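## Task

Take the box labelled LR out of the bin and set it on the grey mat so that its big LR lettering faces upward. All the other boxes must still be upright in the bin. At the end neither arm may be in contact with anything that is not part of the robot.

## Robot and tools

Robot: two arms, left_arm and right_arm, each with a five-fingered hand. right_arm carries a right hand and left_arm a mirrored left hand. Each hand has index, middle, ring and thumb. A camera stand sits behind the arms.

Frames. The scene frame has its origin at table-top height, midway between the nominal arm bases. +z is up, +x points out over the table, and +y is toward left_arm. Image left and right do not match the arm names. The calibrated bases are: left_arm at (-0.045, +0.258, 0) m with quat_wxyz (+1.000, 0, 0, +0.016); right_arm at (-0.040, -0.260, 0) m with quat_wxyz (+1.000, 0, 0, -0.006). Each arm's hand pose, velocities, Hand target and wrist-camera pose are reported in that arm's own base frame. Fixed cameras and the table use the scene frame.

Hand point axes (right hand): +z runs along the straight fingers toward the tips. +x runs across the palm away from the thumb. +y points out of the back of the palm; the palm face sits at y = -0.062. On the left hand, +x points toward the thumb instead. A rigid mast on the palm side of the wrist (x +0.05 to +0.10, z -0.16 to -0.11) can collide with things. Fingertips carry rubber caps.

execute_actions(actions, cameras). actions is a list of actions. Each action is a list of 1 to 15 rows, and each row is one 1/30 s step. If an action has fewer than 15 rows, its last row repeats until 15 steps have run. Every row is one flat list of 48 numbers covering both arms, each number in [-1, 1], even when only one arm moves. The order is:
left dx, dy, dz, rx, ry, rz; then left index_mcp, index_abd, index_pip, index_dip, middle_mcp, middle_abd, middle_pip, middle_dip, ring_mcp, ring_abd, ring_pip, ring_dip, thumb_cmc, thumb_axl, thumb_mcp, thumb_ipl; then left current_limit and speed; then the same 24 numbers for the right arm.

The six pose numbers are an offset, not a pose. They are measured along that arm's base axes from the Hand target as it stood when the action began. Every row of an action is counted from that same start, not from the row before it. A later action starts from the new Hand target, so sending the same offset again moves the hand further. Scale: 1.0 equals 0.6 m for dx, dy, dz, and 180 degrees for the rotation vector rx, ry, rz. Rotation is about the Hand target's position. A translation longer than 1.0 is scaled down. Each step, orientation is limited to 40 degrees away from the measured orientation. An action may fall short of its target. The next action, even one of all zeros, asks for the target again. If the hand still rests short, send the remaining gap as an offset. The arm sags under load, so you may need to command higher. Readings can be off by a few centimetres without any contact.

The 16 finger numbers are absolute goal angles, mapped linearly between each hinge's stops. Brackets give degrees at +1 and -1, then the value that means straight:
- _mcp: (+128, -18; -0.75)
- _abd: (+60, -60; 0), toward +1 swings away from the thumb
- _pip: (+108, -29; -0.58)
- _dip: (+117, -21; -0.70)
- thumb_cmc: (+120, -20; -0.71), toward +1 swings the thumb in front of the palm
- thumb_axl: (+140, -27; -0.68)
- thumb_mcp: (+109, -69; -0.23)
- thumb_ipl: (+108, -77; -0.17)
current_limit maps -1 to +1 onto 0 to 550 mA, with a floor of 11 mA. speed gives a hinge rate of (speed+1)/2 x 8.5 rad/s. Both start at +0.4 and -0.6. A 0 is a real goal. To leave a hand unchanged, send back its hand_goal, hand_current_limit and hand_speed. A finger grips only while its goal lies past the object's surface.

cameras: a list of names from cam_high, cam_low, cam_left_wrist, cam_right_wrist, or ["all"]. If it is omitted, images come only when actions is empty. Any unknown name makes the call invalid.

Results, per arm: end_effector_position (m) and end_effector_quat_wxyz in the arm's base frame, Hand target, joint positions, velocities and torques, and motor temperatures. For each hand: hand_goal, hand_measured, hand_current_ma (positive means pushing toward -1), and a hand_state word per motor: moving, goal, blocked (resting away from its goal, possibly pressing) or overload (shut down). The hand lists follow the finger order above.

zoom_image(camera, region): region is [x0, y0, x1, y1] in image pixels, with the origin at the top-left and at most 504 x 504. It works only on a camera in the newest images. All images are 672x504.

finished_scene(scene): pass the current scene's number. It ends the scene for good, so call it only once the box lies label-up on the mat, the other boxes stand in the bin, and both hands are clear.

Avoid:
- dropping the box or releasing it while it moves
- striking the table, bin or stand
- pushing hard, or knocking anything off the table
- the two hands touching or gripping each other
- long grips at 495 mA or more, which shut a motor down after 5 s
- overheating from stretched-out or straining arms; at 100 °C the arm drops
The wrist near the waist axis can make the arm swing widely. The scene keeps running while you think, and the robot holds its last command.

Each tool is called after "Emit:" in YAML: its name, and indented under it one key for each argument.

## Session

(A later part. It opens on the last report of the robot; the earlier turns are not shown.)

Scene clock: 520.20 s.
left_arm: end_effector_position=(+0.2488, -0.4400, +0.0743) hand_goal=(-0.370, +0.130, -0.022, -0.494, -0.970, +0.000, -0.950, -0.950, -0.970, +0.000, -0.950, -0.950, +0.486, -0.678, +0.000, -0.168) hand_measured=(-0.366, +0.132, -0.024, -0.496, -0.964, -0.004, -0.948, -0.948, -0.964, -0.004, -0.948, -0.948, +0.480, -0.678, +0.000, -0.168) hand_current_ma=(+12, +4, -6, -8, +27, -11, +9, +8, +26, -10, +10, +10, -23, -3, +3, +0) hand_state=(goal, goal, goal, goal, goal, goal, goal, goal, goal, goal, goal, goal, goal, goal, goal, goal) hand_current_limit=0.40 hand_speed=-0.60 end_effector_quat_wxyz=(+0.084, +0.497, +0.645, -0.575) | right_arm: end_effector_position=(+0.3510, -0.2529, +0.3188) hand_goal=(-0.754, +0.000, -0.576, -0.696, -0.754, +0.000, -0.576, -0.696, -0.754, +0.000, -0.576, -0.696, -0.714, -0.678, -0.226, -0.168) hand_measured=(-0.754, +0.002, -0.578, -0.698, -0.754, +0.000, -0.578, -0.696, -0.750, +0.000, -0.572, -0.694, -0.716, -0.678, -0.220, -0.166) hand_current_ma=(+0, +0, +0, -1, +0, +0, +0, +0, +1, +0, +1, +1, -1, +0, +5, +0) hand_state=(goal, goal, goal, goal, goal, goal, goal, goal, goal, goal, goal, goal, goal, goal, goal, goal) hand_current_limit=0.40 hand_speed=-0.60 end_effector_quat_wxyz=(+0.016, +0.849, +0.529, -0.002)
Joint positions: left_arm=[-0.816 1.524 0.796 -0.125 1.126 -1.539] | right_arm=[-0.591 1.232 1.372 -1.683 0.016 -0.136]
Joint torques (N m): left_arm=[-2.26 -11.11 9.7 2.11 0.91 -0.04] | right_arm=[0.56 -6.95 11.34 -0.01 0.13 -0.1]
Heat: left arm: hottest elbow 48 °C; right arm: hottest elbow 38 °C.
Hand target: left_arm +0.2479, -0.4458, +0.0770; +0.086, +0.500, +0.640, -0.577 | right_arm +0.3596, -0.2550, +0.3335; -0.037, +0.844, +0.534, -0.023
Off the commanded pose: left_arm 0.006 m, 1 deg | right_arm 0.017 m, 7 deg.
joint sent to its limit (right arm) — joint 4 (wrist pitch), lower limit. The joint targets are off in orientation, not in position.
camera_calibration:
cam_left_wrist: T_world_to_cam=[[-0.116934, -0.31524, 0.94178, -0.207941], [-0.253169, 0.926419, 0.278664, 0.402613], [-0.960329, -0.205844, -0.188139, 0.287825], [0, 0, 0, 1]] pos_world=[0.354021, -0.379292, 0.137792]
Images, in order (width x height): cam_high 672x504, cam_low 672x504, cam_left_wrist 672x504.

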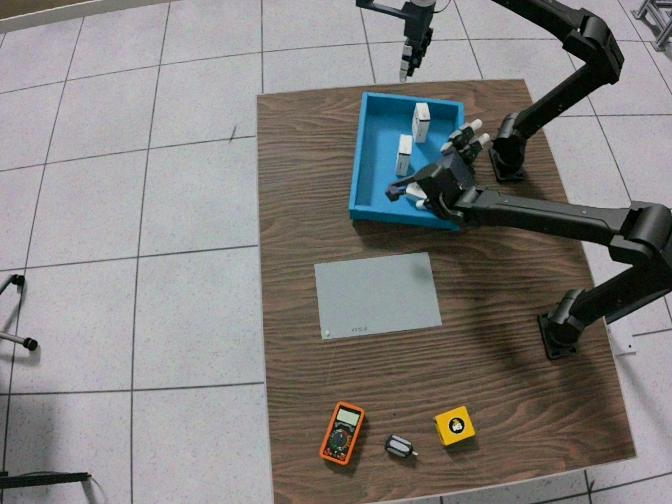

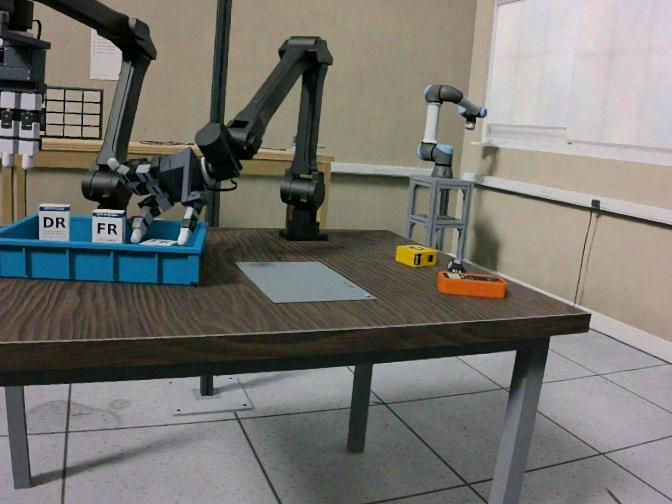

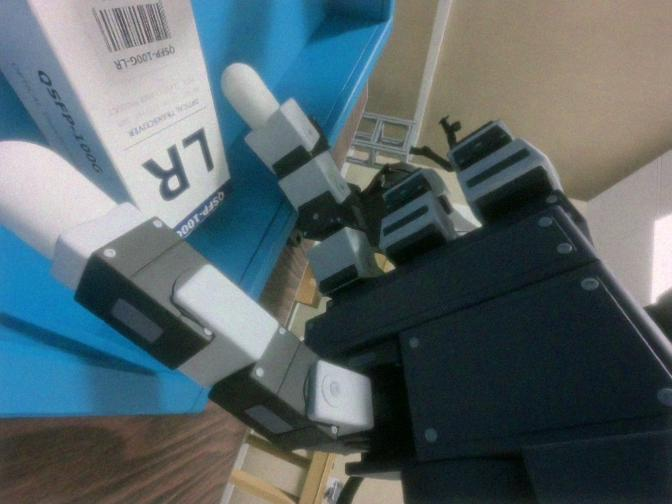

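Emit:
execute_actions:
  actions:
    - [[0.004,0.007,-0.01,0,0,0,-0.37,0.13,-0.022,-0.493,-0.97,0,-0.95,-0.95,-0.97,0,-0.95,-0.95,0.486,-0.678,0,-0.168,0.4,-0.6,0,0,0,0,0,0,-0.754,0,-0.576,-0.696,-0.754,0,-0.576,-0.696,-0.754,0,-0.576,-0.696,-0.714,-0.678,-0.226,-0.168,0.4,-0.6]]
    - [[0,0,-0.018,0,0,0,-0.37,0.13,-0.022,-0.493,-0.97,0,-0.95,-0.95,-0.97,0,-0.95,-0.95,0.486,-0.678,0,-0.168,0.4,-0.6,0,0,0,0,0,0,-0.754,0,-0.576,-0.696,-0.754,0,-0.576,-0.696,-0.754,0,-0.576,-0.696,-0.714,-0.678,-0.226,-0.168,0.4,-0.6]]
  cameras: ["cam_high","cam_low","cam_left_wrist"]

Emit:
zoom_image:
  camera: "cam_low"
  region: [90, 150, 230, 270]

Scene clock: 539.70 s.
left_arm: end_effector_position=(+0.2507, -0.4430, +0.0712) hand_goal=(-0.370, +0.130, -0.022, -0.494, -0.970, +0.000, -0.950, -0.950, -0.970, +0.000, -0.950, -0.950, +0.486, -0.678, +0.000, -0.168) hand_measured=(-0.366, +0.132, -0.024, -0.496, -0.964, -0.004, -0.948, -0.948, -0.964, -0.004, -0.948, -0.948, +0.480, -0.678, +0.000, -0.168) hand_current_ma=(+12, +9, -6, -8, +27, -11, +9, +8, +26, -10, +10, +10, -23, -3, +3, +0) hand_state=(goal, goal, goal, goal, goal, goal, goal, goal, goal, goal, goal, goal, goal, goal, goal, goal) hand_current_limit=0.40 hand_speed=-0.60 end_effector_quat_wxyz=(+0.091, +0.501, +0.637, -0.578) | right_arm: end_effector_position=(+0.3510, -0.2529, +0.3188) hand_goal=(-0.754, +0.000, -0.576, -0.696, -0.754, +0.000, -0.576, -0.696, -0.754, +0.000, -0.576, -0.696, -0.714, -0.678, -0.226, -0.168) hand_measured=(-0.754, +0.002, -0.578, -0.698, -0.754, +0.000, -0.578, -0.696, -0.750, +0.000, -0.572, -0.694, -0.716, -0.678, -0.220, -0.166) hand_current_ma=(+0, +0, +0, -1, +0, +0, +0, +0, +1, +0, +1, +1, -1, +0, +5, +0) hand_state=(goal, goal, goal, goal, goal, goal, goal, goal, goal, goal, goal, goal, goal, goal, goal, goal) hand_current_limit=0.40 hand_speed=-0.60 end_effector_quat_wxyz=(+0.016, +0.849, +0.529, -0.002)
Joint positions: left_arm=[-0.815 1.538 0.791 -0.088 1.132 -1.533] | right_arm=[-0.591 1.232 1.372 -1.683 0.016 -0.136]
Joint torques (N m): left_arm=[-1.44 -9.7 8.47 1.98 0.94 0.09] | right_arm=[0.62 -6.95 11.34 0.01 0.13 -0.1]
Heat: left arm: hottest elbow 47 °C; right arm: hottest elbow 39 °C.
Hand target: left_arm +0.2502, -0.4415, +0.0600; +0.086, +0.500, +0.640, -0.577 | right_arm +0.3596, -0.2550, +0.3335; -0.037, +0.844, +0.534, -0.023
Off the commanded pose: left_arm 0.011 m, 1 deg | right_arm 0.017 m, 7 deg.
joint sent to its limit (right arm) — joint 4 (wrist pitch), lower limit. The joint targets are off in orientation, not in position.
camera_calibration:
cam_left_wrist: T_world_to_cam=[[-0.130935, -0.297032, 0.945848, -0.194472], [-0.251327, 0.93284, 0.258155, 0.410631], [-0.959005, -0.203916, -0.196794, 0.289534], [0, 0, 0, 1]] pos_world=[0.355404, -0.381777, 0.134913]
Images, in order (width x height): cam_high 672x504, cam_low 672x504, cam_left_wrist 672x504.

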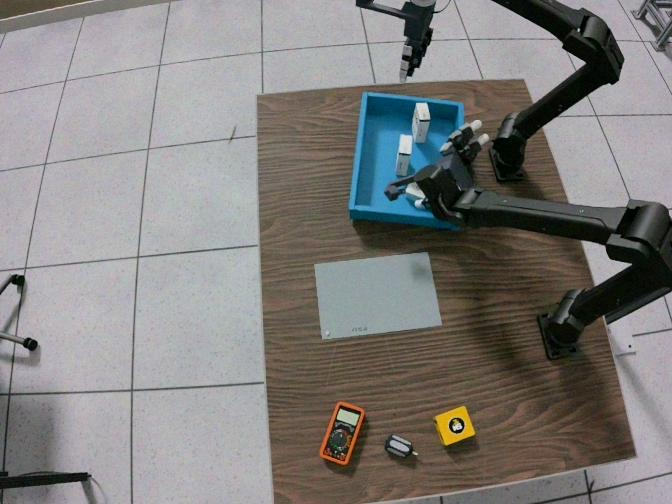

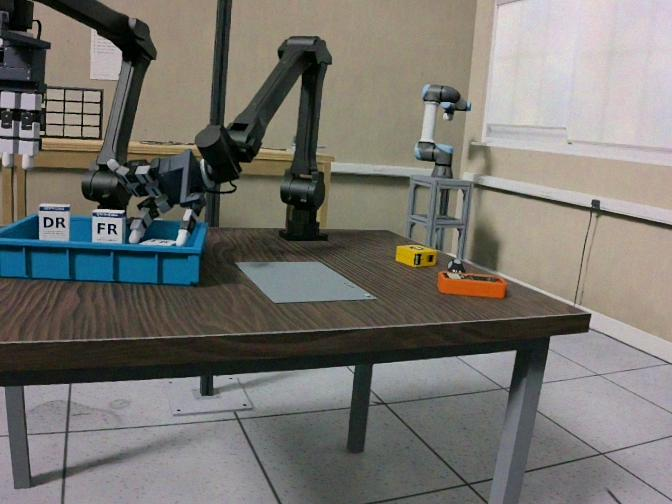

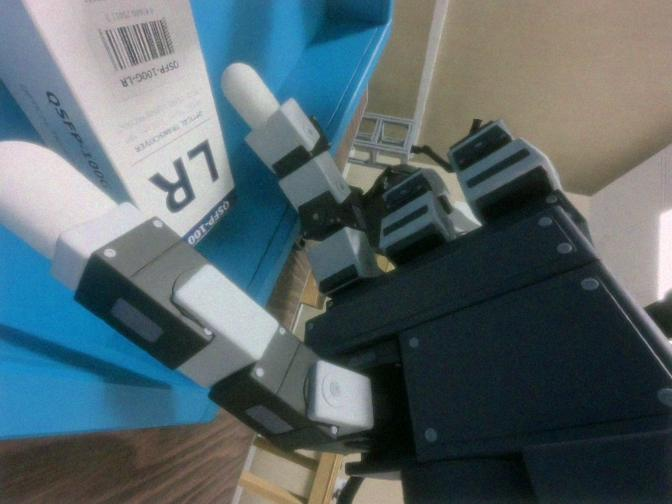

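Scaled by 3.600.

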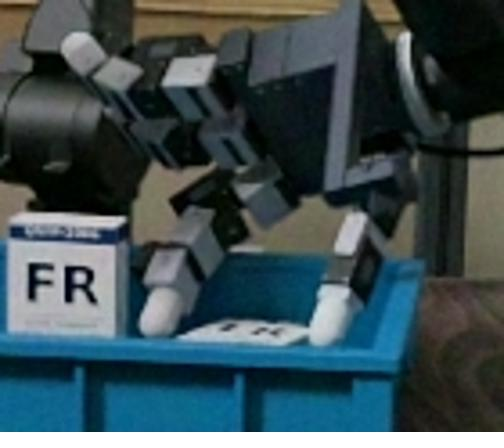

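Emit:
execute_actions:
  actions:
    - [[0,0,0,0,0,0,-0.37,0.13,-0.022,-0.493,-0.97,0,-0.95,-0.95,-0.97,0,-0.95,-0.95,0.486,-0.678,0,-0.168,0.4,-0.6,0,0,0,0,0,0,-0.754,0,-0.576,-0.696,-0.754,0,-0.576,-0.696,-0.754,0,-0.576,-0.696,-0.714,-0.678,-0.226,-0.168,0.4,-0.6]]

Emit:
zoom_image:
  camera: "cam_high"
  region: [380, 130, 480, 240]

Scene clock: 550.23 s.
left_arm: end_effector_position=(+0.2507, -0.4430, +0.0712) hand_goal=(-0.370, +0.130, -0.022, -0.494, -0.970, +0.000, -0.950, -0.950, -0.970, +0.000, -0.950, -0.950, +0.486, -0.678, +0.000, -0.168) hand_measured=(-0.366, +0.132, -0.024, -0.496, -0.964, -0.004, -0.948, -0.948, -0.964, -0.004, -0.948, -0.948, +0.480, -0.678, +0.000, -0.168) hand_current_ma=(+12, +9, -6, -8, +27, -11, +9, +8, +26, -10, +10, +10, -23, -3, +3, +0) hand_state=(goal, goal, goal, goal, goal, goal, goal, goal, goal, goal, goal, goal, goal, goal, goal, goal) hand_current_limit=0.40 hand_speed=-0.60 end_effector_quat_wxyz=(+0.091, +0.501, +0.637, -0.578) | right_arm: end_effector_position=(+0.3510, -0.2529, +0.3188) hand_goal=(-0.754, +0.000, -0.576, -0.696, -0.754, +0.000, -0.576, -0.696, -0.754, +0.000, -0.576, -0.696, -0.714, -0.678, -0.226, -0.168) hand_measured=(-0.754, +0.002, -0.578, -0.698, -0.754, +0.000, -0.578, -0.696, -0.750, +0.000, -0.572, -0.694, -0.716, -0.678, -0.220, -0.166) hand_current_ma=(+0, +0, +0, -1, +0, +0, +0, +0, +1, +0, +1, +1, -1, +0, +5, +0) hand_state=(goal, goal, goal, goal, goal, goal, goal, goal, goal, goal, goal, goal, goal, goal, goal, goal) hand_current_limit=0.40 hand_speed=-0.60 end_effector_quat_wxyz=(+0.016, +0.849, +0.529, -0.002)
Joint positions: left_arm=[-0.815 1.538 0.791 -0.088 1.132 -1.533] | right_arm=[-0.591 1.232 1.372 -1.683 0.016 -0.136]
Joint torques (N m): left_arm=[-1.38 -9.7 8.46 1.94 0.94 0.1] | right_arm=[0.67 -7 11.34 0.02 0.14 -0.1]
Heat: left arm: hottest elbow 46 °C; right arm: hottest elbow 39 °C.
Hand target: left_arm +0.2502, -0.4415, +0.0600; +0.086, +0.500, +0.640, -0.577 | right_arm +0.3596, -0.2550, +0.3335; -0.037, +0.844, +0.534, -0.023
Off the commanded pose: left_arm 0.011 m, 1 deg | right_arm 0.017 m, 7 deg.
joint sent to its limit (right arm) — joint 4 (wrist pitch), lower limit. The joint targets are off in orientation, not in position.

Scaled by 4.582.
This view is cut from an older image: the scene may have changed since it was taken.

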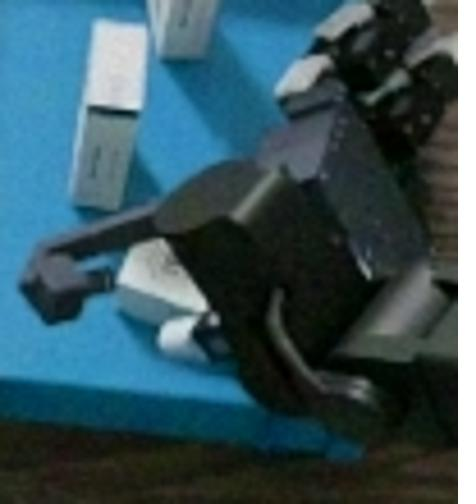

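Emit:
execute_actions:
  actions: []
  cameras: ["cam_high","cam_low","cam_left_wrist","cam_right_wrist"]

Emit:
zoom_image:
  camera: "cam_high"
  region: [440, 90, 550, 200]

Emit:
zoom_image:
  camera: "cam_low"
  region: [80, 110, 230, 260]

Scene clock: 568.57 s.
left_arm: end_effector_position=(+0.2507, -0.4430, +0.0712) hand_goal=(-0.370, +0.130, -0.022, -0.494, -0.970, +0.000, -0.950, -0.950, -0.970, +0.000, -0.950, -0.950, +0.486, -0.678, +0.000, -0.168) hand_measured=(-0.366, +0.132, -0.024, -0.496, -0.964, -0.004, -0.948, -0.948, -0.964, -0.004, -0.948, -0.948, +0.480, -0.678, +0.000, -0.168) hand_current_ma=(+12, +9, -6, -8, +27, -11, +9, +8, +26, -10, +10, +10, -23, -3, +3, +0) hand_state=(goal, goal, goal, goal, goal, goal, goal, goal, goal, goal, goal, goal, goal, goal, goal, goal) hand_current_limit=0.40 hand_speed=-0.60 end_effector_quat_wxyz=(+0.091, +0.501, +0.637, -0.578) | right_arm: end_effector_position=(+0.3510, -0.2529, +0.3188) hand_goal=(-0.754, +0.000, -0.576, -0.696, -0.754, +0.000, -0.576, -0.696, -0.754, +0.000, -0.576, -0.696, -0.714, -0.678, -0.226, -0.168) hand_measured=(-0.754, +0.002, -0.578, -0.698, -0.754, +0.000, -0.578, -0.696, -0.750, +0.000, -0.572, -0.694, -0.716, -0.678, -0.220, -0.166) hand_current_ma=(+0, +0, +0, -1, +0, +0, +0, +0, +1, +0, +1, +1, -1, +0, +5, +0) hand_state=(goal, goal, goal, goal, goal, goal, goal, goal, goal, goal, goal, goal, goal, goal, goal, goal) hand_current_limit=0.40 hand_speed=-0.60 end_effector_quat_wxyz=(+0.016, +0.849, +0.529, -0.002)
Joint positions: left_arm=[-0.815 1.538 0.791 -0.088 1.132 -1.533] | right_arm=[-0.591 1.232 1.372 -1.683 0.016 -0.136]
Joint velocities: within noise
Joint torques (N m): left_arm=[-1.44 -9.7 8.46 1.96 0.94 0.1] | right_arm=[0.56 -6.83 11.36 -0.01 0.13 -0.11]
Motor temperatures (°C): left_arm=[26 31 44 27 27 25] | right_arm=[26 31 39 25 26 28]
Heat: left arm: hottest elbow 44 °C; right arm: hottest elbow 39 °C.
Hand target: left_arm +0.2502, -0.4415, +0.0600; +0.086, +0.500, +0.640, -0.577 | right_arm +0.3596, -0.2550, +0.3335; -0.037, +0.844, +0.534, -0.023
Off the commanded pose: left_arm 0.011 m, 1 deg | right_arm 0.017 m, 7 deg.
camera_calibration:
cam_left_wrist: T_world_to_cam=[[-0.130935, -0.297032, 0.945848, -0.194472], [-0.251327, 0.93284, 0.258155, 0.410631], [-0.959005, -0.203916, -0.196794, 0.289534], [0, 0, 0, 1]] pos_world=[0.355404, -0.381777, 0.134913]
cam_right_wrist: T_world_to_cam=[[0.258748, -0.96571, 0.0212932, -0.310958], [-0.681425, -0.166865, 0.712612, -0.0754317], [-0.684624, -0.198896, -0.701235, 0.538002], [0, 0, 0, 1]] pos_world=[0.397388, -0.205875, 0.43764]

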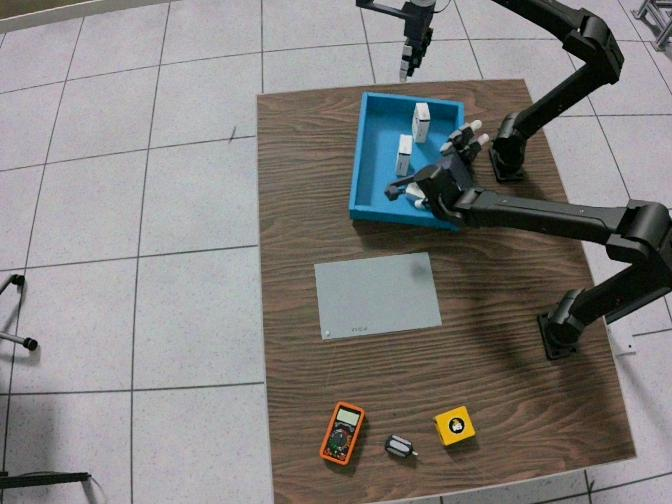

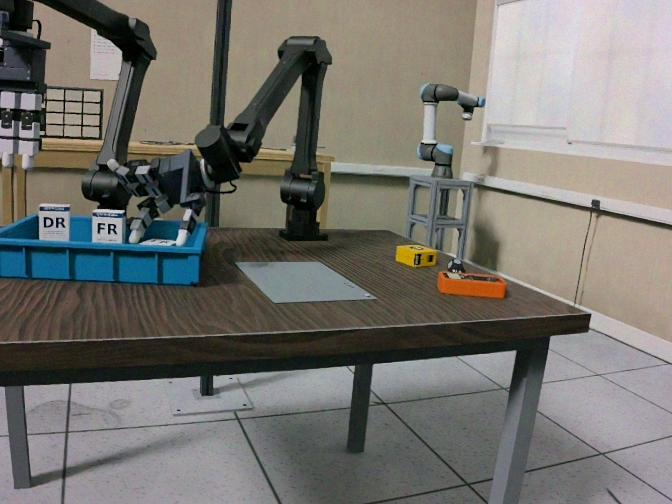

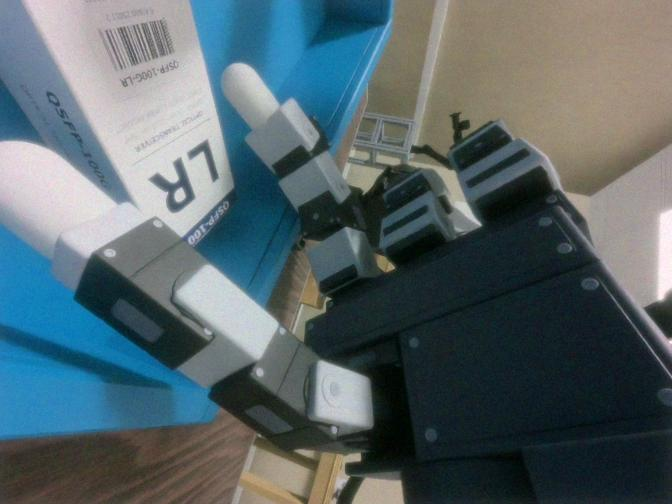

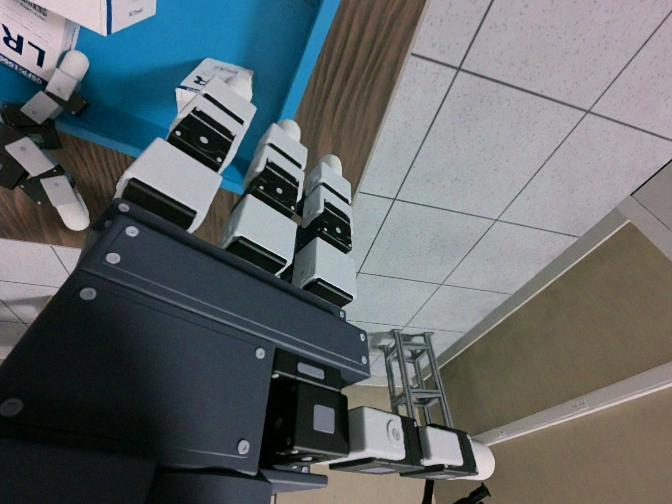

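Scaled by 4.582.

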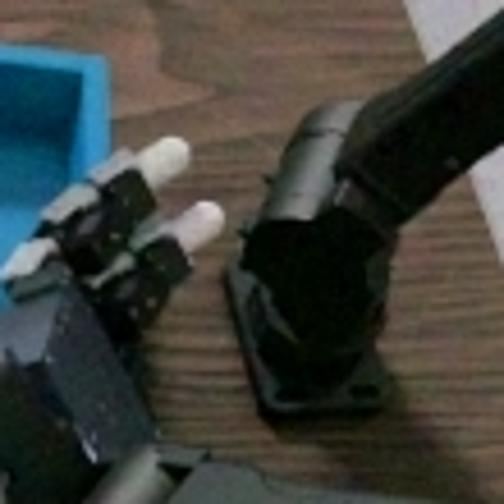

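Scaled by 3.360.

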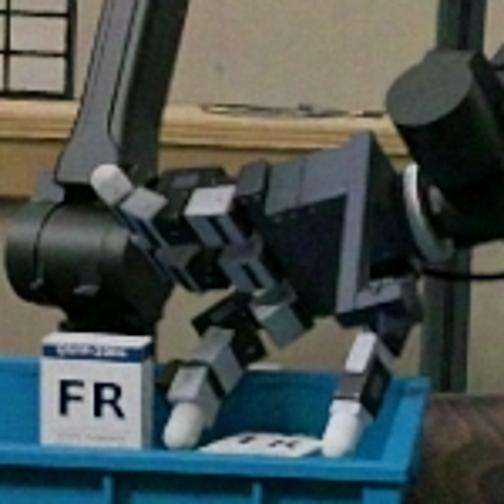

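Emit:
execute_actions:
  actions:
    - [[0.004,0.008,-0.012,0,0,0,-0.37,0.13,-0.022,-0.493,-0.97,0,-0.95,-0.95,-0.97,0,-0.95,-0.95,0.486,-0.678,0,-0.168,0.4,-0.6,0,0,0,0,0,0,-0.754,0,-0.576,-0.696,-0.754,0,-0.576,-0.696,-0.754,0,-0.576,-0.696,-0.714,-0.678,-0.226,-0.168,0.4,-0.6]]
  cameras: ["cam_low","cam_left_wrist"]

Emit:
zoom_image:
  camera: "cam_low"
  region: [100, 190, 230, 290]

Scene clock: 599.50 s.
left_arm: end_effector_position=(+0.2544, -0.4413, +0.0686) hand_goal=(-0.370, +0.130, -0.022, -0.494, -0.970, +0.000, -0.950, -0.950, -0.970, +0.000, -0.950, -0.950, +0.486, -0.678, +0.000, -0.168) hand_measured=(-0.366, +0.134, -0.024, -0.496, -0.964, -0.004, -0.948, -0.948, -0.964, -0.004, -0.948, -0.948, +0.480, -0.678, +0.000, -0.168) hand_current_ma=(+13, +13, -6, -8, +27, -11, +9, +8, +26, -10, +10, +10, -23, -3, +3, +0) hand_state=(goal, goal, goal, goal, goal, goal, goal, goal, goal, goal, goal, goal, goal, goal, goal, goal) hand_current_limit=0.40 hand_speed=-0.60 end_effector_quat_wxyz=(+0.095, +0.504, +0.634, -0.579) | right_arm: end_effector_position=(+0.3510, -0.2529, +0.3188) hand_goal=(-0.754, +0.000, -0.576, -0.696, -0.754, +0.000, -0.576, -0.696, -0.754, +0.000, -0.576, -0.696, -0.714, -0.678, -0.226, -0.168) hand_measured=(-0.754, +0.002, -0.578, -0.698, -0.754, +0.000, -0.578, -0.696, -0.750, +0.000, -0.572, -0.694, -0.716, -0.678, -0.220, -0.166) hand_current_ma=(+0, +0, +0, -1, +0, +0, +0, +0, +1, +0, +1, +1, -1, +0, +5, +0) hand_state=(goal, goal, goal, goal, goal, goal, goal, goal, goal, goal, goal, goal, goal, goal, goal, goal) hand_current_limit=0.40 hand_speed=-0.60 end_effector_quat_wxyz=(+0.016, +0.849, +0.529, -0.002)
Joint positions: left_arm=[-0.805 1.547 0.789 -0.084 1.141 -1.512] | right_arm=[-0.591 1.232 1.372 -1.683 0.016 -0.136]
Joint torques (N m): left_arm=[-1.26 -9.47 7.87 1.78 0.91 0.1] | right_arm=[0.5 -7 11.36 0.01 0.13 -0.1]
Heat: left arm: hottest elbow 43 °C; right arm: hottest elbow 39 °C.
Hand target: left_arm +0.2528, -0.4368, +0.0529; +0.086, +0.500, +0.640, -0.577 | right_arm +0.3596, -0.2550, +0.3335; -0.037, +0.844, +0.534, -0.023
Off the commanded pose: left_arm 0.017 m, 1 deg | right_arm 0.017 m, 7 deg.
joint sent to its limit (right arm) — joint 4 (wrist pitch), lower limit. The joint targets are off in orientation, not in position.
camera_calibration:
cam_left_wrist: T_world_to_cam=[[-0.139368, -0.287792, 0.947498, -0.184921], [-0.251411, 0.935767, 0.247249, 0.412697], [-0.957794, -0.203753, -0.20277, 0.293185], [0, 0, 0, 1]] pos_world=[0.358795, -0.37967, 0.132623]
Images, in order (width x height): cam_low 672x504, cam_left_wrist 672x504.

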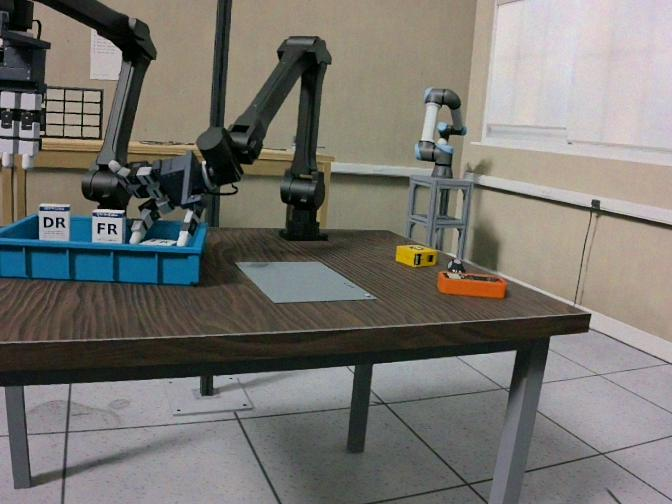

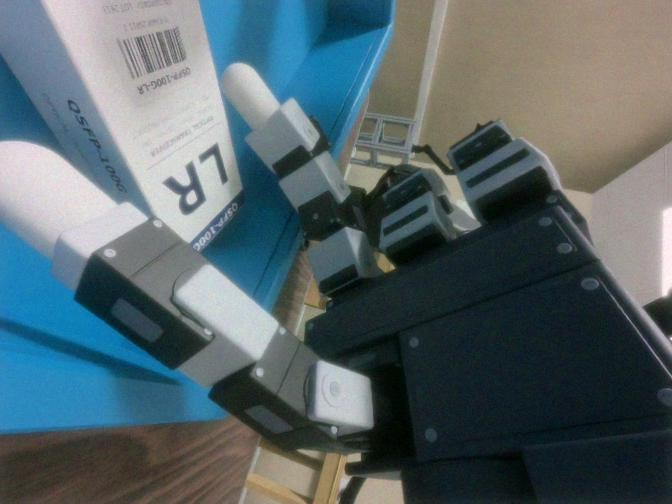

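Scaled by 3.877.

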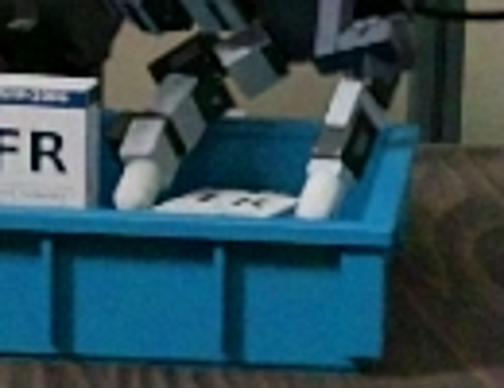

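Emit:
execute_actions:
  actions:
    - [[-0.005,-0.012,0.07,0,0,0,-0.37,0.13,-0.022,-0.493,-0.97,0,-0.95,-0.95,-0.97,0,-0.95,-0.95,0.486,-0.678,0,-0.168,0.4,-0.6,0,0,0,0,0,0,-0.754,0,-0.576,-0.696,-0.754,0,-0.576,-0.696,-0.754,0,-0.576,-0.696,-0.714,-0.678,-0.226,-0.168,0.4,-0.6]]

Emit:
execute_actions:
  actions:
    - [[0,0,-0.06,0,0,0,-0.37,0.13,-0.022,-0.493,-0.97,0,-0.95,-0.95,-0.97,0,-0.95,-0.95,0.486,-0.678,0,-0.168,0.4,-0.6,0,0,0,0,0,0,-0.754,0,-0.576,-0.696,-0.754,0,-0.576,-0.696,-0.754,0,-0.576,-0.696,-0.714,-0.678,-0.226,-0.168,0.4,-0.6]]
  cameras: ["cam_low","cam_left_wrist"]

Emit:
zoom_image:
  camera: "cam_low"
  region: [100, 190, 230, 290]

Scene clock: 675.63 s.
left_arm: end_effector_position=(+0.2465, -0.4336, +0.0818) hand_goal=(-0.370, +0.130, -0.022, -0.494, -0.970, +0.000, -0.950, -0.950, -0.970, +0.000, -0.950, -0.950, +0.486, -0.678, +0.000, -0.168) hand_measured=(-0.364, +0.130, -0.024, -0.496, -0.964, -0.004, -0.948, -0.948, -0.964, -0.004, -0.948, -0.948, +0.480, -0.678, +0.000, -0.168) hand_current_ma=(+21, +0, -4, -8, +27, -11, +9, +8, +26, -10, +10, +10, -23, -3, +3, +0) hand_state=(goal, goal, goal, goal, goal, goal, goal, goal, goal, goal, goal, goal, goal, goal, goal, goal) hand_current_limit=0.40 hand_speed=-0.60 end_effector_quat_wxyz=(+0.083, +0.496, +0.646, -0.575) | right_arm: end_effector_position=(+0.3510, -0.2529, +0.3188) hand_goal=(-0.754, +0.000, -0.576, -0.696, -0.754, +0.000, -0.576, -0.696, -0.754, +0.000, -0.576, -0.696, -0.714, -0.678, -0.226, -0.168) hand_measured=(-0.754, +0.002, -0.578, -0.698, -0.754, +0.000, -0.578, -0.696, -0.750, +0.000, -0.572, -0.694, -0.716, -0.678, -0.220, -0.166) hand_current_ma=(+0, +0, +0, -1, +0, +0, +0, +0, +1, +0, +1, +1, -1, +0, +5, +0) hand_state=(goal, goal, goal, goal, goal, goal, goal, goal, goal, goal, goal, goal, goal, goal, goal, goal) hand_current_limit=0.40 hand_speed=-0.60 end_effector_quat_wxyz=(+0.016, +0.849, +0.529, -0.002)
Joint positions: left_arm=[-0.81 1.494 0.791 -0.162 1.128 -1.529] | right_arm=[-0.591 1.232 1.372 -1.683 0.016 -0.136]
Joint torques (N m): left_arm=[-2.49 -11.34 12.23 1.02 0.99 -0.02] | right_arm=[0.56 -6.95 11.37 -0.01 0.13 -0.1]
Heat: left arm: hottest elbow 43 °C; right arm: hottest elbow 39 °C.
Hand target: left_arm +0.2498, -0.4440, +0.0950; +0.086, +0.500, +0.640, -0.577 | right_arm +0.3596, -0.2550, +0.3335; -0.037, +0.844, +0.534, -0.023
Off the commanded pose: left_arm 0.017 m, 1 deg | right_arm 0.017 m, 7 deg.
joint sent to its limit (right arm) — joint 4 (wrist pitch), lower limit. The joint targets are off in orientation, not in position.

Scene clock: 676.33 s.
left_arm: end_effector_position=(+0.2548, -0.4420, +0.0675) hand_goal=(-0.370, +0.130, -0.022, -0.494, -0.970, +0.000, -0.950, -0.950, -0.970, +0.000, -0.950, -0.950, +0.486, -0.678, +0.000, -0.168) hand_measured=(-0.364, +0.136, -0.024, -0.496, -0.964, -0.004, -0.948, -0.948, -0.964, -0.004, -0.948, -0.948, +0.480, -0.678, +0.000, -0.168) hand_current_ma=(+20, +20, -4, -8, +28, -11, +9, +8, +27, -10, +10, +10, -25, -3, +3, +0) hand_state=(goal, goal, goal, goal, goal, goal, goal, goal, goal, goal, goal, goal, goal, goal, goal, goal) hand_current_limit=0.40 hand_speed=-0.60 end_effector_quat_wxyz=(+0.095, +0.501, +0.638, -0.577) | right_arm: end_effector_position=(+0.3510, -0.2529, +0.3188) hand_goal=(-0.754, +0.000, -0.576, -0.696, -0.754, +0.000, -0.576, -0.696, -0.754, +0.000, -0.576, -0.696, -0.714, -0.678, -0.226, -0.168) hand_measured=(-0.754, +0.002, -0.578, -0.698, -0.754, +0.000, -0.578, -0.696, -0.750, +0.000, -0.572, -0.694, -0.716, -0.678, -0.220, -0.166) hand_current_ma=(+0, +0, +0, -1, +0, +0, +0, +0, +1, +0, +1, +1, -1, +0, +5, +0) hand_state=(goal, goal, goal, goal, goal, goal, goal, goal, goal, goal, goal, goal, goal, goal, goal, goal) hand_current_limit=0.40 hand_speed=-0.60 end_effector_quat_wxyz=(+0.016, +0.849, +0.529, -0.002)
Joint positions: left_arm=[-0.809 1.548 0.788 -0.073 1.131 -1.529] | right_arm=[-0.591 1.232 1.372 -1.683 0.016 -0.136]
Joint torques (N m): left_arm=[-2.26 -10.17 8.75 1.85 0.86 -0.02] | right_arm=[0.62 -6.95 11.34 0.02 0.14 -0.1]
Heat: left arm: hottest elbow 43 °C; right arm: hottest elbow 39 °C.
Hand target: left_arm +0.2497, -0.4439, +0.0589; +0.086, +0.500, +0.640, -0.577 | right_arm +0.3596, -0.2550, +0.3335; -0.037, +0.844, +0.534, -0.023
Off the commanded pose: left_arm 0.010 m, 1 deg | right_arm 0.017 m, 7 deg.
joint sent to its limit (right arm) — joint 4 (wrist pitch), lower limit. The joint targets are off in orientation, not in position.
camera_calibration:
cam_left_wrist: T_world_to_cam=[[-0.13422, -0.295486, 0.945871, -0.188623], [-0.258981, 0.931794, 0.254339, 0.413482], [-0.956511, -0.210825, -0.201591, 0.289531], [0, 0, 0, 1]] pos_world=[0.358707, -0.379975, 0.131615]
Images, in order (width x height): cam_low 672x504, cam_left_wrist 672x504.

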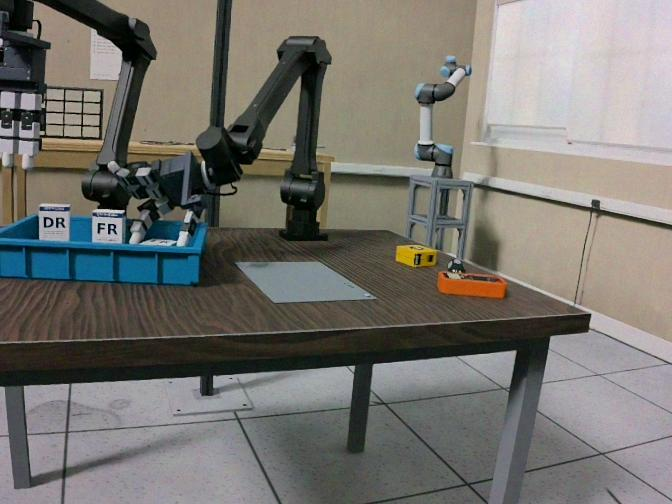

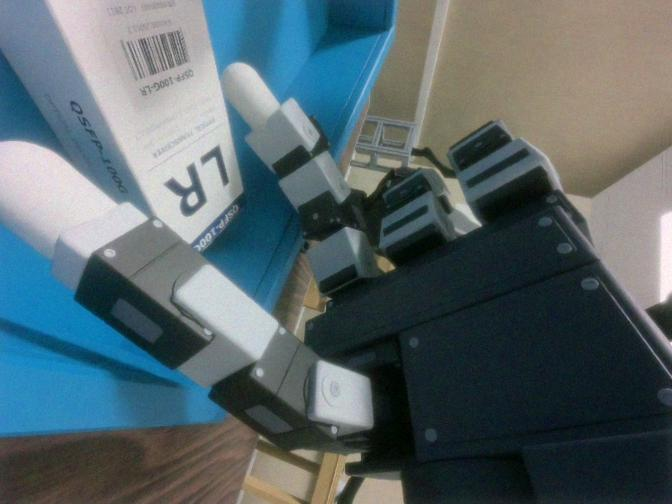

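Scaled by 3.877.

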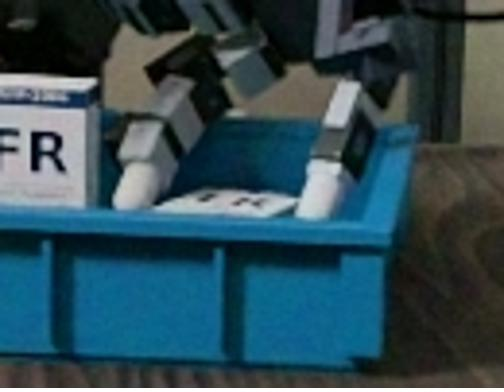

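Emit:
execute_actions:
  actions:
    - [[0.028,-0.012,0.05,0,0,0,-0.37,0.13,-0.022,-0.493,-0.97,0,-0.95,-0.95,-0.97,0,-0.95,-0.95,0.486,-0.678,0,-0.168,0.4,-0.6,0,0,0,0,0,0,-0.754,0,-0.576,-0.696,-0.754,0,-0.576,-0.696,-0.754,0,-0.576,-0.696,-0.714,-0.678,-0.226,-0.168,0.4,-0.6]]
    - [[0,0,-0.048,0,0,0,-0.37,0.13,-0.022,-0.493,-0.97,0,-0.95,-0.95,-0.97,0,-0.95,-0.95,0.486,-0.678,0,-0.168,0.4,-0.6,0,0,0,0,0,0,-0.754,0,-0.576,-0.696,-0.754,0,-0.576,-0.696,-0.754,0,-0.576,-0.696,-0.714,-0.678,-0.226,-0.168,0.4,-0.6]]
  cameras: ["cam_high","cam_low","cam_left_wrist"]

Emit:
zoom_image:
  camera: "cam_low"
  region: [100, 190, 230, 290]

Scene clock: 739.10 s.
left_arm: end_effector_position=(+0.2588, -0.4461, +0.0614) hand_goal=(-0.370, +0.130, -0.022, -0.494, -0.970, +0.000, -0.950, -0.950, -0.970, +0.000, -0.950, -0.950, +0.486, -0.678, +0.000, -0.168) hand_measured=(-0.372, +0.130, -0.024, -0.496, -0.964, -0.004, -0.948, -0.948, -0.964, -0.004, -0.948, -0.948, +0.480, -0.678, +0.000, -0.168) hand_current_ma=(-10, +0, -4, -8, +28, -11, +9, +8, +27, -10, +10, +10, -25, -3, +3, +0) hand_state=(goal, goal, goal, goal, goal, goal, goal, goal, goal, goal, goal, goal, goal, goal, goal, goal) hand_current_limit=0.40 hand_speed=-0.60 end_effector_quat_wxyz=(+0.079, +0.497, +0.642, -0.578) | right_arm: end_effector_position=(+0.3510, -0.2529, +0.3188) hand_goal=(-0.754, +0.000, -0.576, -0.696, -0.754, +0.000, -0.576, -0.696, -0.754, +0.000, -0.576, -0.696, -0.714, -0.678, -0.226, -0.168) hand_measured=(-0.754, +0.002, -0.578, -0.698, -0.754, +0.000, -0.578, -0.696, -0.750, +0.000, -0.572, -0.694, -0.716, -0.678, -0.220, -0.166) hand_current_ma=(+0, +0, +0, -1, +0, +0, +0, +0, +1, +0, +1, +1, -1, +0, +5, +0) hand_state=(goal, goal, goal, goal, goal, goal, goal, goal, goal, goal, goal, goal, goal, goal, goal, goal) hand_current_limit=0.40 hand_speed=-0.60 end_effector_quat_wxyz=(+0.016, +0.849, +0.529, -0.002)
Joint positions: left_arm=[-0.804 1.583 0.825 -0.122 1.145 -1.513] | right_arm=[-0.591 1.232 1.372 -1.683 0.016 -0.136]
Joint torques (N m): left_arm=[-1.32 -10.64 10.28 1.94 0.79 0.11] | right_arm=[0.56 -7.12 11.34 0.01 0.14 -0.1]
Heat: left arm: hottest elbow 44 °C; right arm: hottest elbow 40 °C.
Hand target: left_arm +0.2665, -0.4511, +0.0601; +0.086, +0.500, +0.640, -0.577 | right_arm +0.3596, -0.2550, +0.3335; -0.037, +0.844, +0.534, -0.023
Off the commanded pose: left_arm 0.009 m, 1 deg | right_arm 0.017 m, 7 deg.
joint sent to its limit (right arm) — joint 4 (wrist pitch), lower limit. The joint targets are off in orientation, not in position.
camera_calibration:
cam_left_wrist: T_world_to_cam=[[-0.11199, -0.312321, 0.943352, -0.196644], [-0.242327, 0.929248, 0.278883, 0.412861], [-0.963709, -0.197368, -0.179751, 0.297799], [0, 0, 0, 1]] pos_world=[0.365017, -0.386291, 0.123894]
Images, in order (width x height): cam_high 672x504, cam_low 672x504, cam_left_wrist 672x504.

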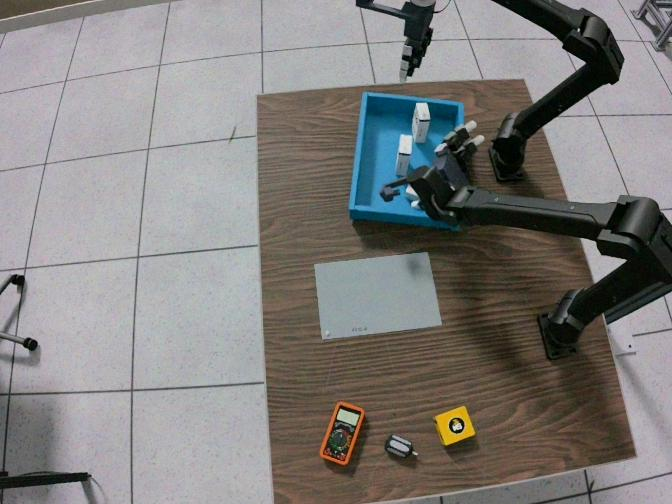

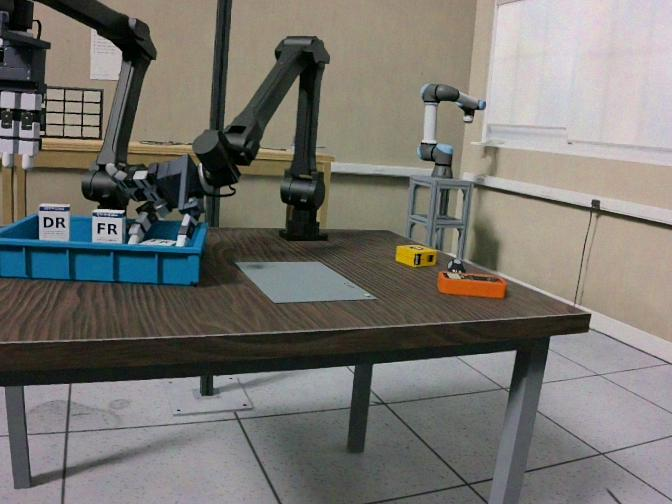

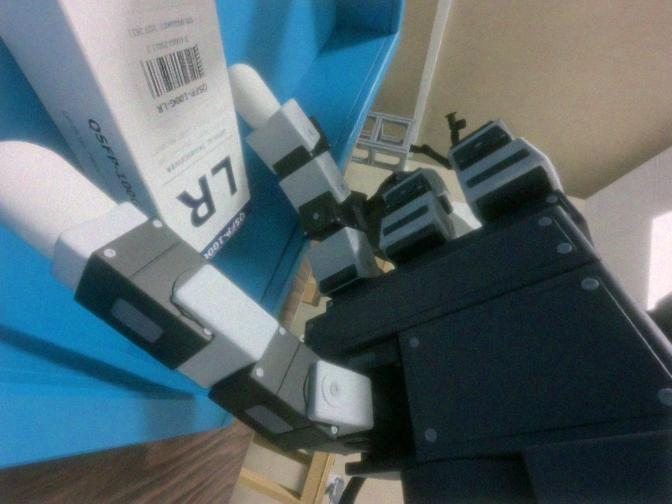

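Scaled by 3.877.

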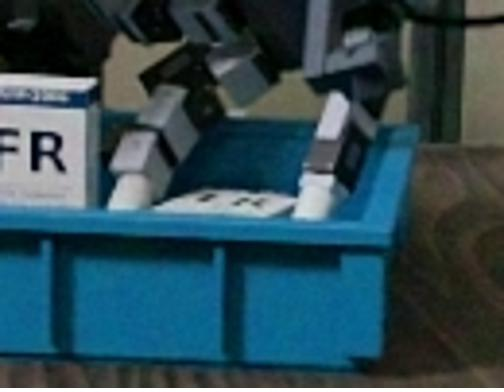

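Emit:
execute_actions:
  actions:
    - [[0.001,0.006,-0.014,0,0,0,-0.37,0.13,-0.022,-0.493,-0.97,0,-0.95,-0.95,-0.97,0,-0.95,-0.95,0.486,-0.678,0,-0.168,0.4,-0.6,0,0,0,0,0,0,-0.754,0,-0.576,-0.696,-0.754,0,-0.576,-0.696,-0.754,0,-0.576,-0.696,-0.714,-0.678,-0.226,-0.168,0.4,-0.6]]

Scene clock: 752.97 s.
left_arm: end_effector_position=(+0.2611, -0.4473, +0.0605) hand_goal=(-0.370, +0.130, -0.022, -0.494, -0.970, +0.000, -0.950, -0.950, -0.970, +0.000, -0.950, -0.950, +0.486, -0.678, +0.000, -0.168) hand_measured=(-0.374, +0.130, -0.024, -0.496, -0.964, -0.004, -0.948, -0.948, -0.964, -0.004, -0.948, -0.948, +0.480, -0.678, +0.000, -0.168) hand_current_ma=(-16, +0, -4, -8, +28, -11, +9, +8, +27, -10, +10, +10, -25, -3, +3, +0) hand_state=(goal, goal, goal, goal, goal, goal, goal, goal, goal, goal, goal, goal, goal, goal, goal, goal) hand_current_limit=0.40 hand_speed=-0.60 end_effector_quat_wxyz=(+0.083, +0.500, +0.638, -0.580) | right_arm: end_effector_position=(+0.3510, -0.2529, +0.3188) hand_goal=(-0.754, +0.000, -0.576, -0.696, -0.754, +0.000, -0.576, -0.696, -0.754, +0.000, -0.576, -0.696, -0.714, -0.678, -0.226, -0.168) hand_measured=(-0.754, +0.002, -0.578, -0.698, -0.754, +0.000, -0.578, -0.696, -0.750, +0.000, -0.572, -0.694, -0.716, -0.678, -0.220, -0.166) hand_current_ma=(+0, +0, +0, -1, +0, +0, +0, +0, +1, +0, +1, +1, -1, +0, +5, +0) hand_state=(goal, goal, goal, goal, goal, goal, goal, goal, goal, goal, goal, goal, goal, goal, goal, goal) hand_current_limit=0.40 hand_speed=-0.60 end_effector_quat_wxyz=(+0.016, +0.849, +0.529, -0.002)
Joint positions: left_arm=[-0.802 1.59 0.825 -0.109 1.149 -1.505] | right_arm=[-0.591 1.232 1.372 -1.683 0.016 -0.136]
Joint torques (N m): left_arm=[-0.97 -10.23 9.2 1.92 0.79 0.15] | right_arm=[0.62 -6.95 11.36 -0.01 0.14 -0.1]
Heat: left arm: hottest elbow 43 °C; right arm: hottest elbow 40 °C.
Hand target: left_arm +0.2671, -0.4475, +0.0516; +0.086, +0.500, +0.640, -0.577 | right_arm +0.3596, -0.2550, +0.3335; -0.037, +0.844, +0.534, -0.023
Off the commanded pose: left_arm 0.011 m, 0 deg | right_arm 0.017 m, 7 deg.
joint sent to its limit (right arm) — joint 4 (wrist pitch), lower limit. The joint targets are off in orientation, not in position.

Emit:
execute_actions:
  actions:
    - [[0,0,0.01,0,0,0,-0.36,0.13,0.06,-0.49,-0.97,0,-0.95,-0.95,-0.97,0,-0.95,-0.95,0.486,-0.678,0.06,-0.16,0.4,-0.85,0,0,0,0,0,0,-0.754,0,-0.576,-0.696,-0.754,0,-0.576,-0.696,-0.754,0,-0.576,-0.696,-0.714,-0.678,-0.226,-0.168,0.4,-0.6]]
    - [[0,0,0,0,0,0,-0.355,0.13,0.12,-0.485,-0.97,0,-0.95,-0.95,-0.97,0,-0.95,-0.95,0.486,-0.678,0.12,-0.155,0.4,-0.85,0,0,0,0,0,0,-0.754,0,-0.576,-0.696,-0.754,0,-0.576,-0.696,-0.754,0,-0.576,-0.696,-0.714,-0.678,-0.226,-0.168,0.4,-0.6]]
  cameras: ["cam_high","cam_low","cam_left_wrist"]

Emit:
zoom_image:
  camera: "cam_low"
  region: [100, 190, 230, 290]

Scene clock: 771.63 s.
left_arm: end_effector_position=(+0.2610, -0.4474, +0.0606) hand_goal=(-0.356, +0.130, +0.120, -0.486, -0.970, +0.000, -0.950, -0.950, -0.970, +0.000, -0.950, -0.950, +0.486, -0.678, +0.120, -0.156) hand_measured=(-0.372, +0.130, +0.112, -0.490, -0.964, -0.004, -0.948, -0.948, -0.964, -0.004, -0.948, -0.948, +0.480, -0.678, +0.112, -0.158) hand_current_ma=(-68, -1, -33, -15, +28, -11, +9, +8, +27, -10, +10, +10, -25, -3, -43, -9) hand_state=(goal, goal, goal, goal, goal, goal, goal, goal, goal, goal, goal, goal, goal, goal, goal, goal) hand_current_limit=0.40 hand_speed=-0.85 end_effector_quat_wxyz=(+0.083, +0.500, +0.638, -0.580) | right_arm: end_effector_position=(+0.3510, -0.2529, +0.3188) hand_goal=(-0.754, +0.000, -0.576, -0.696, -0.754, +0.000, -0.576, -0.696, -0.754, +0.000, -0.576, -0.696, -0.714, -0.678, -0.226, -0.168) hand_measured=(-0.754, +0.002, -0.578, -0.698, -0.754, +0.000, -0.578, -0.696, -0.750, +0.000, -0.572, -0.694, -0.716, -0.678, -0.220, -0.166) hand_current_ma=(+0, +0, +0, -1, +0, +0, +0, +0, +1, +0, +1, +1, -1, +0, +5, +0) hand_state=(goal, goal, goal, goal, goal, goal, goal, goal, goal, goal, goal, goal, goal, goal, goal, goal) hand_current_limit=0.40 hand_speed=-0.60 end_effector_quat_wxyz=(+0.016, +0.849, +0.529, -0.002)
Joint positions: left_arm=[-0.802 1.59 0.825 -0.109 1.149 -1.505] | right_arm=[-0.591 1.232 1.372 -1.683 0.016 -0.136]
Joint torques (N m): left_arm=[-0.97 -11.28 9.69 1.28 0.79 0.14] | right_arm=[0.62 -7 11.32 0.01 0.13 -0.1]
Heat: left arm: hottest elbow 43 °C; right arm: hottest elbow 40 °C.
Hand target: left_arm +0.2670, -0.4475, +0.0576; +0.086, +0.500, +0.640, -0.577 | right_arm +0.3596, -0.2550, +0.3335; -0.037, +0.844, +0.534, -0.023
Off the commanded pose: left_arm 0.007 m, 1 deg | right_arm 0.017 m, 7 deg.
joint sent to its limit (right arm) — joint 4 (wrist pitch), lower limit. The joint targets are off in orientation, not in position.
camera_calibration:
cam_left_wrist: T_world_to_cam=[[-0.120304, -0.3021, 0.945655, -0.189432], [-0.242003, 0.932761, 0.267193, 0.416995], [-0.962788, -0.196707, -0.185324, 0.299945], [0, 0, 0, 1]] pos_world=[0.366908, -0.387182, 0.123306]
Images, in order (width x height): cam_high 672x504, cam_low 672x504, cam_left_wrist 672x504.

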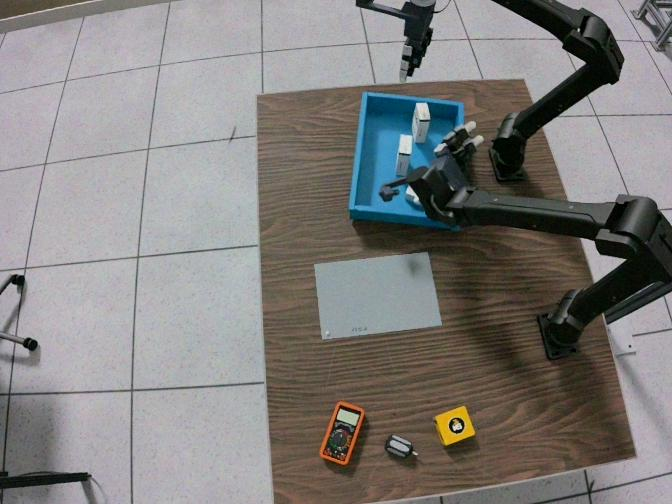

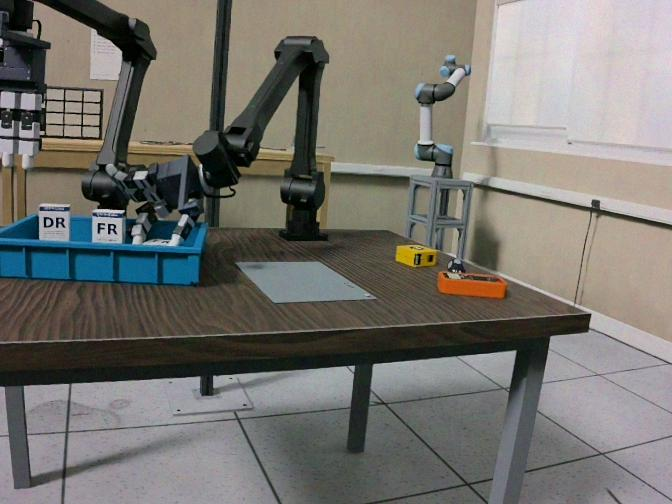

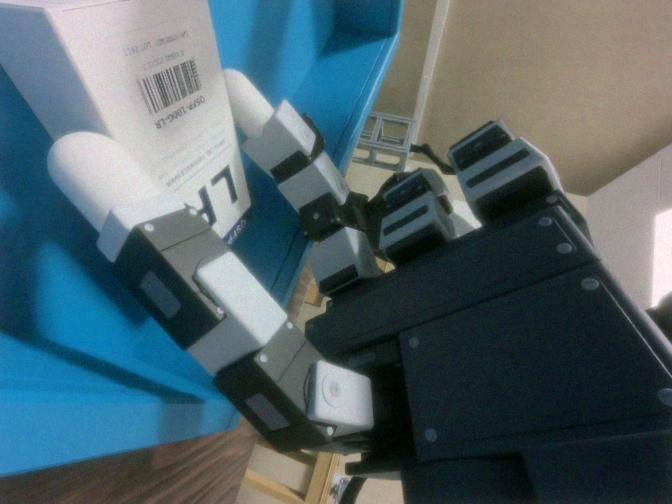

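Scaled by 3.877.

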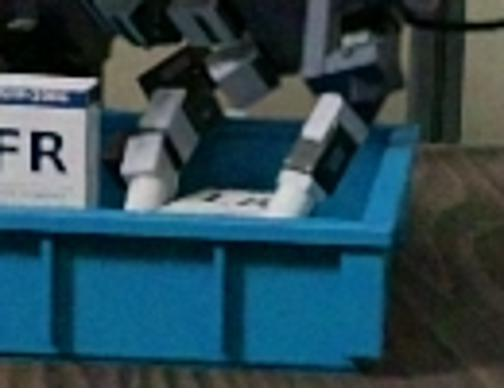

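Emit:
zoom_image:
  camera: "cam_left_wrist"
  region: [0, 0, 340, 300]

Emit:
zoom_image:
  camera: "cam_low"
  region: [125, 215, 205, 255]

Emit:
zoom_image:
  camera: "cam_high"
  region: [385, 160, 475, 230]

Scaled by 1.482.

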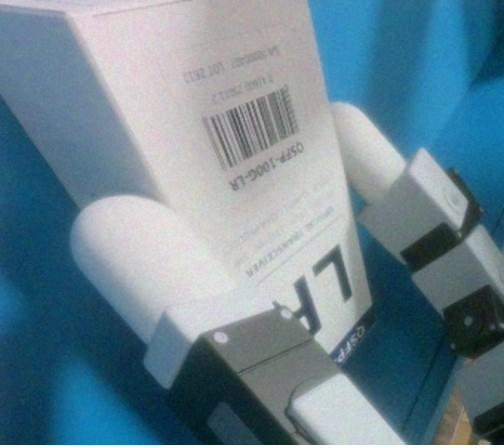

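Scaled by 6.300.

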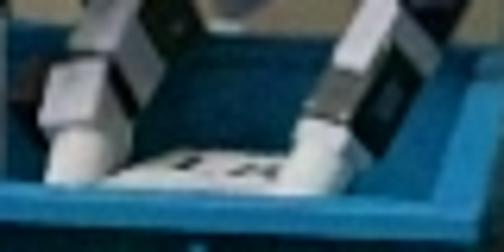

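Scaled by 5.600.

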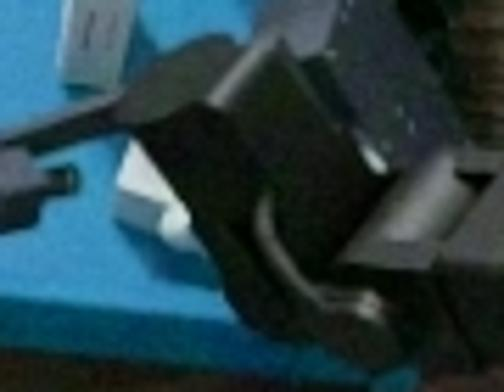

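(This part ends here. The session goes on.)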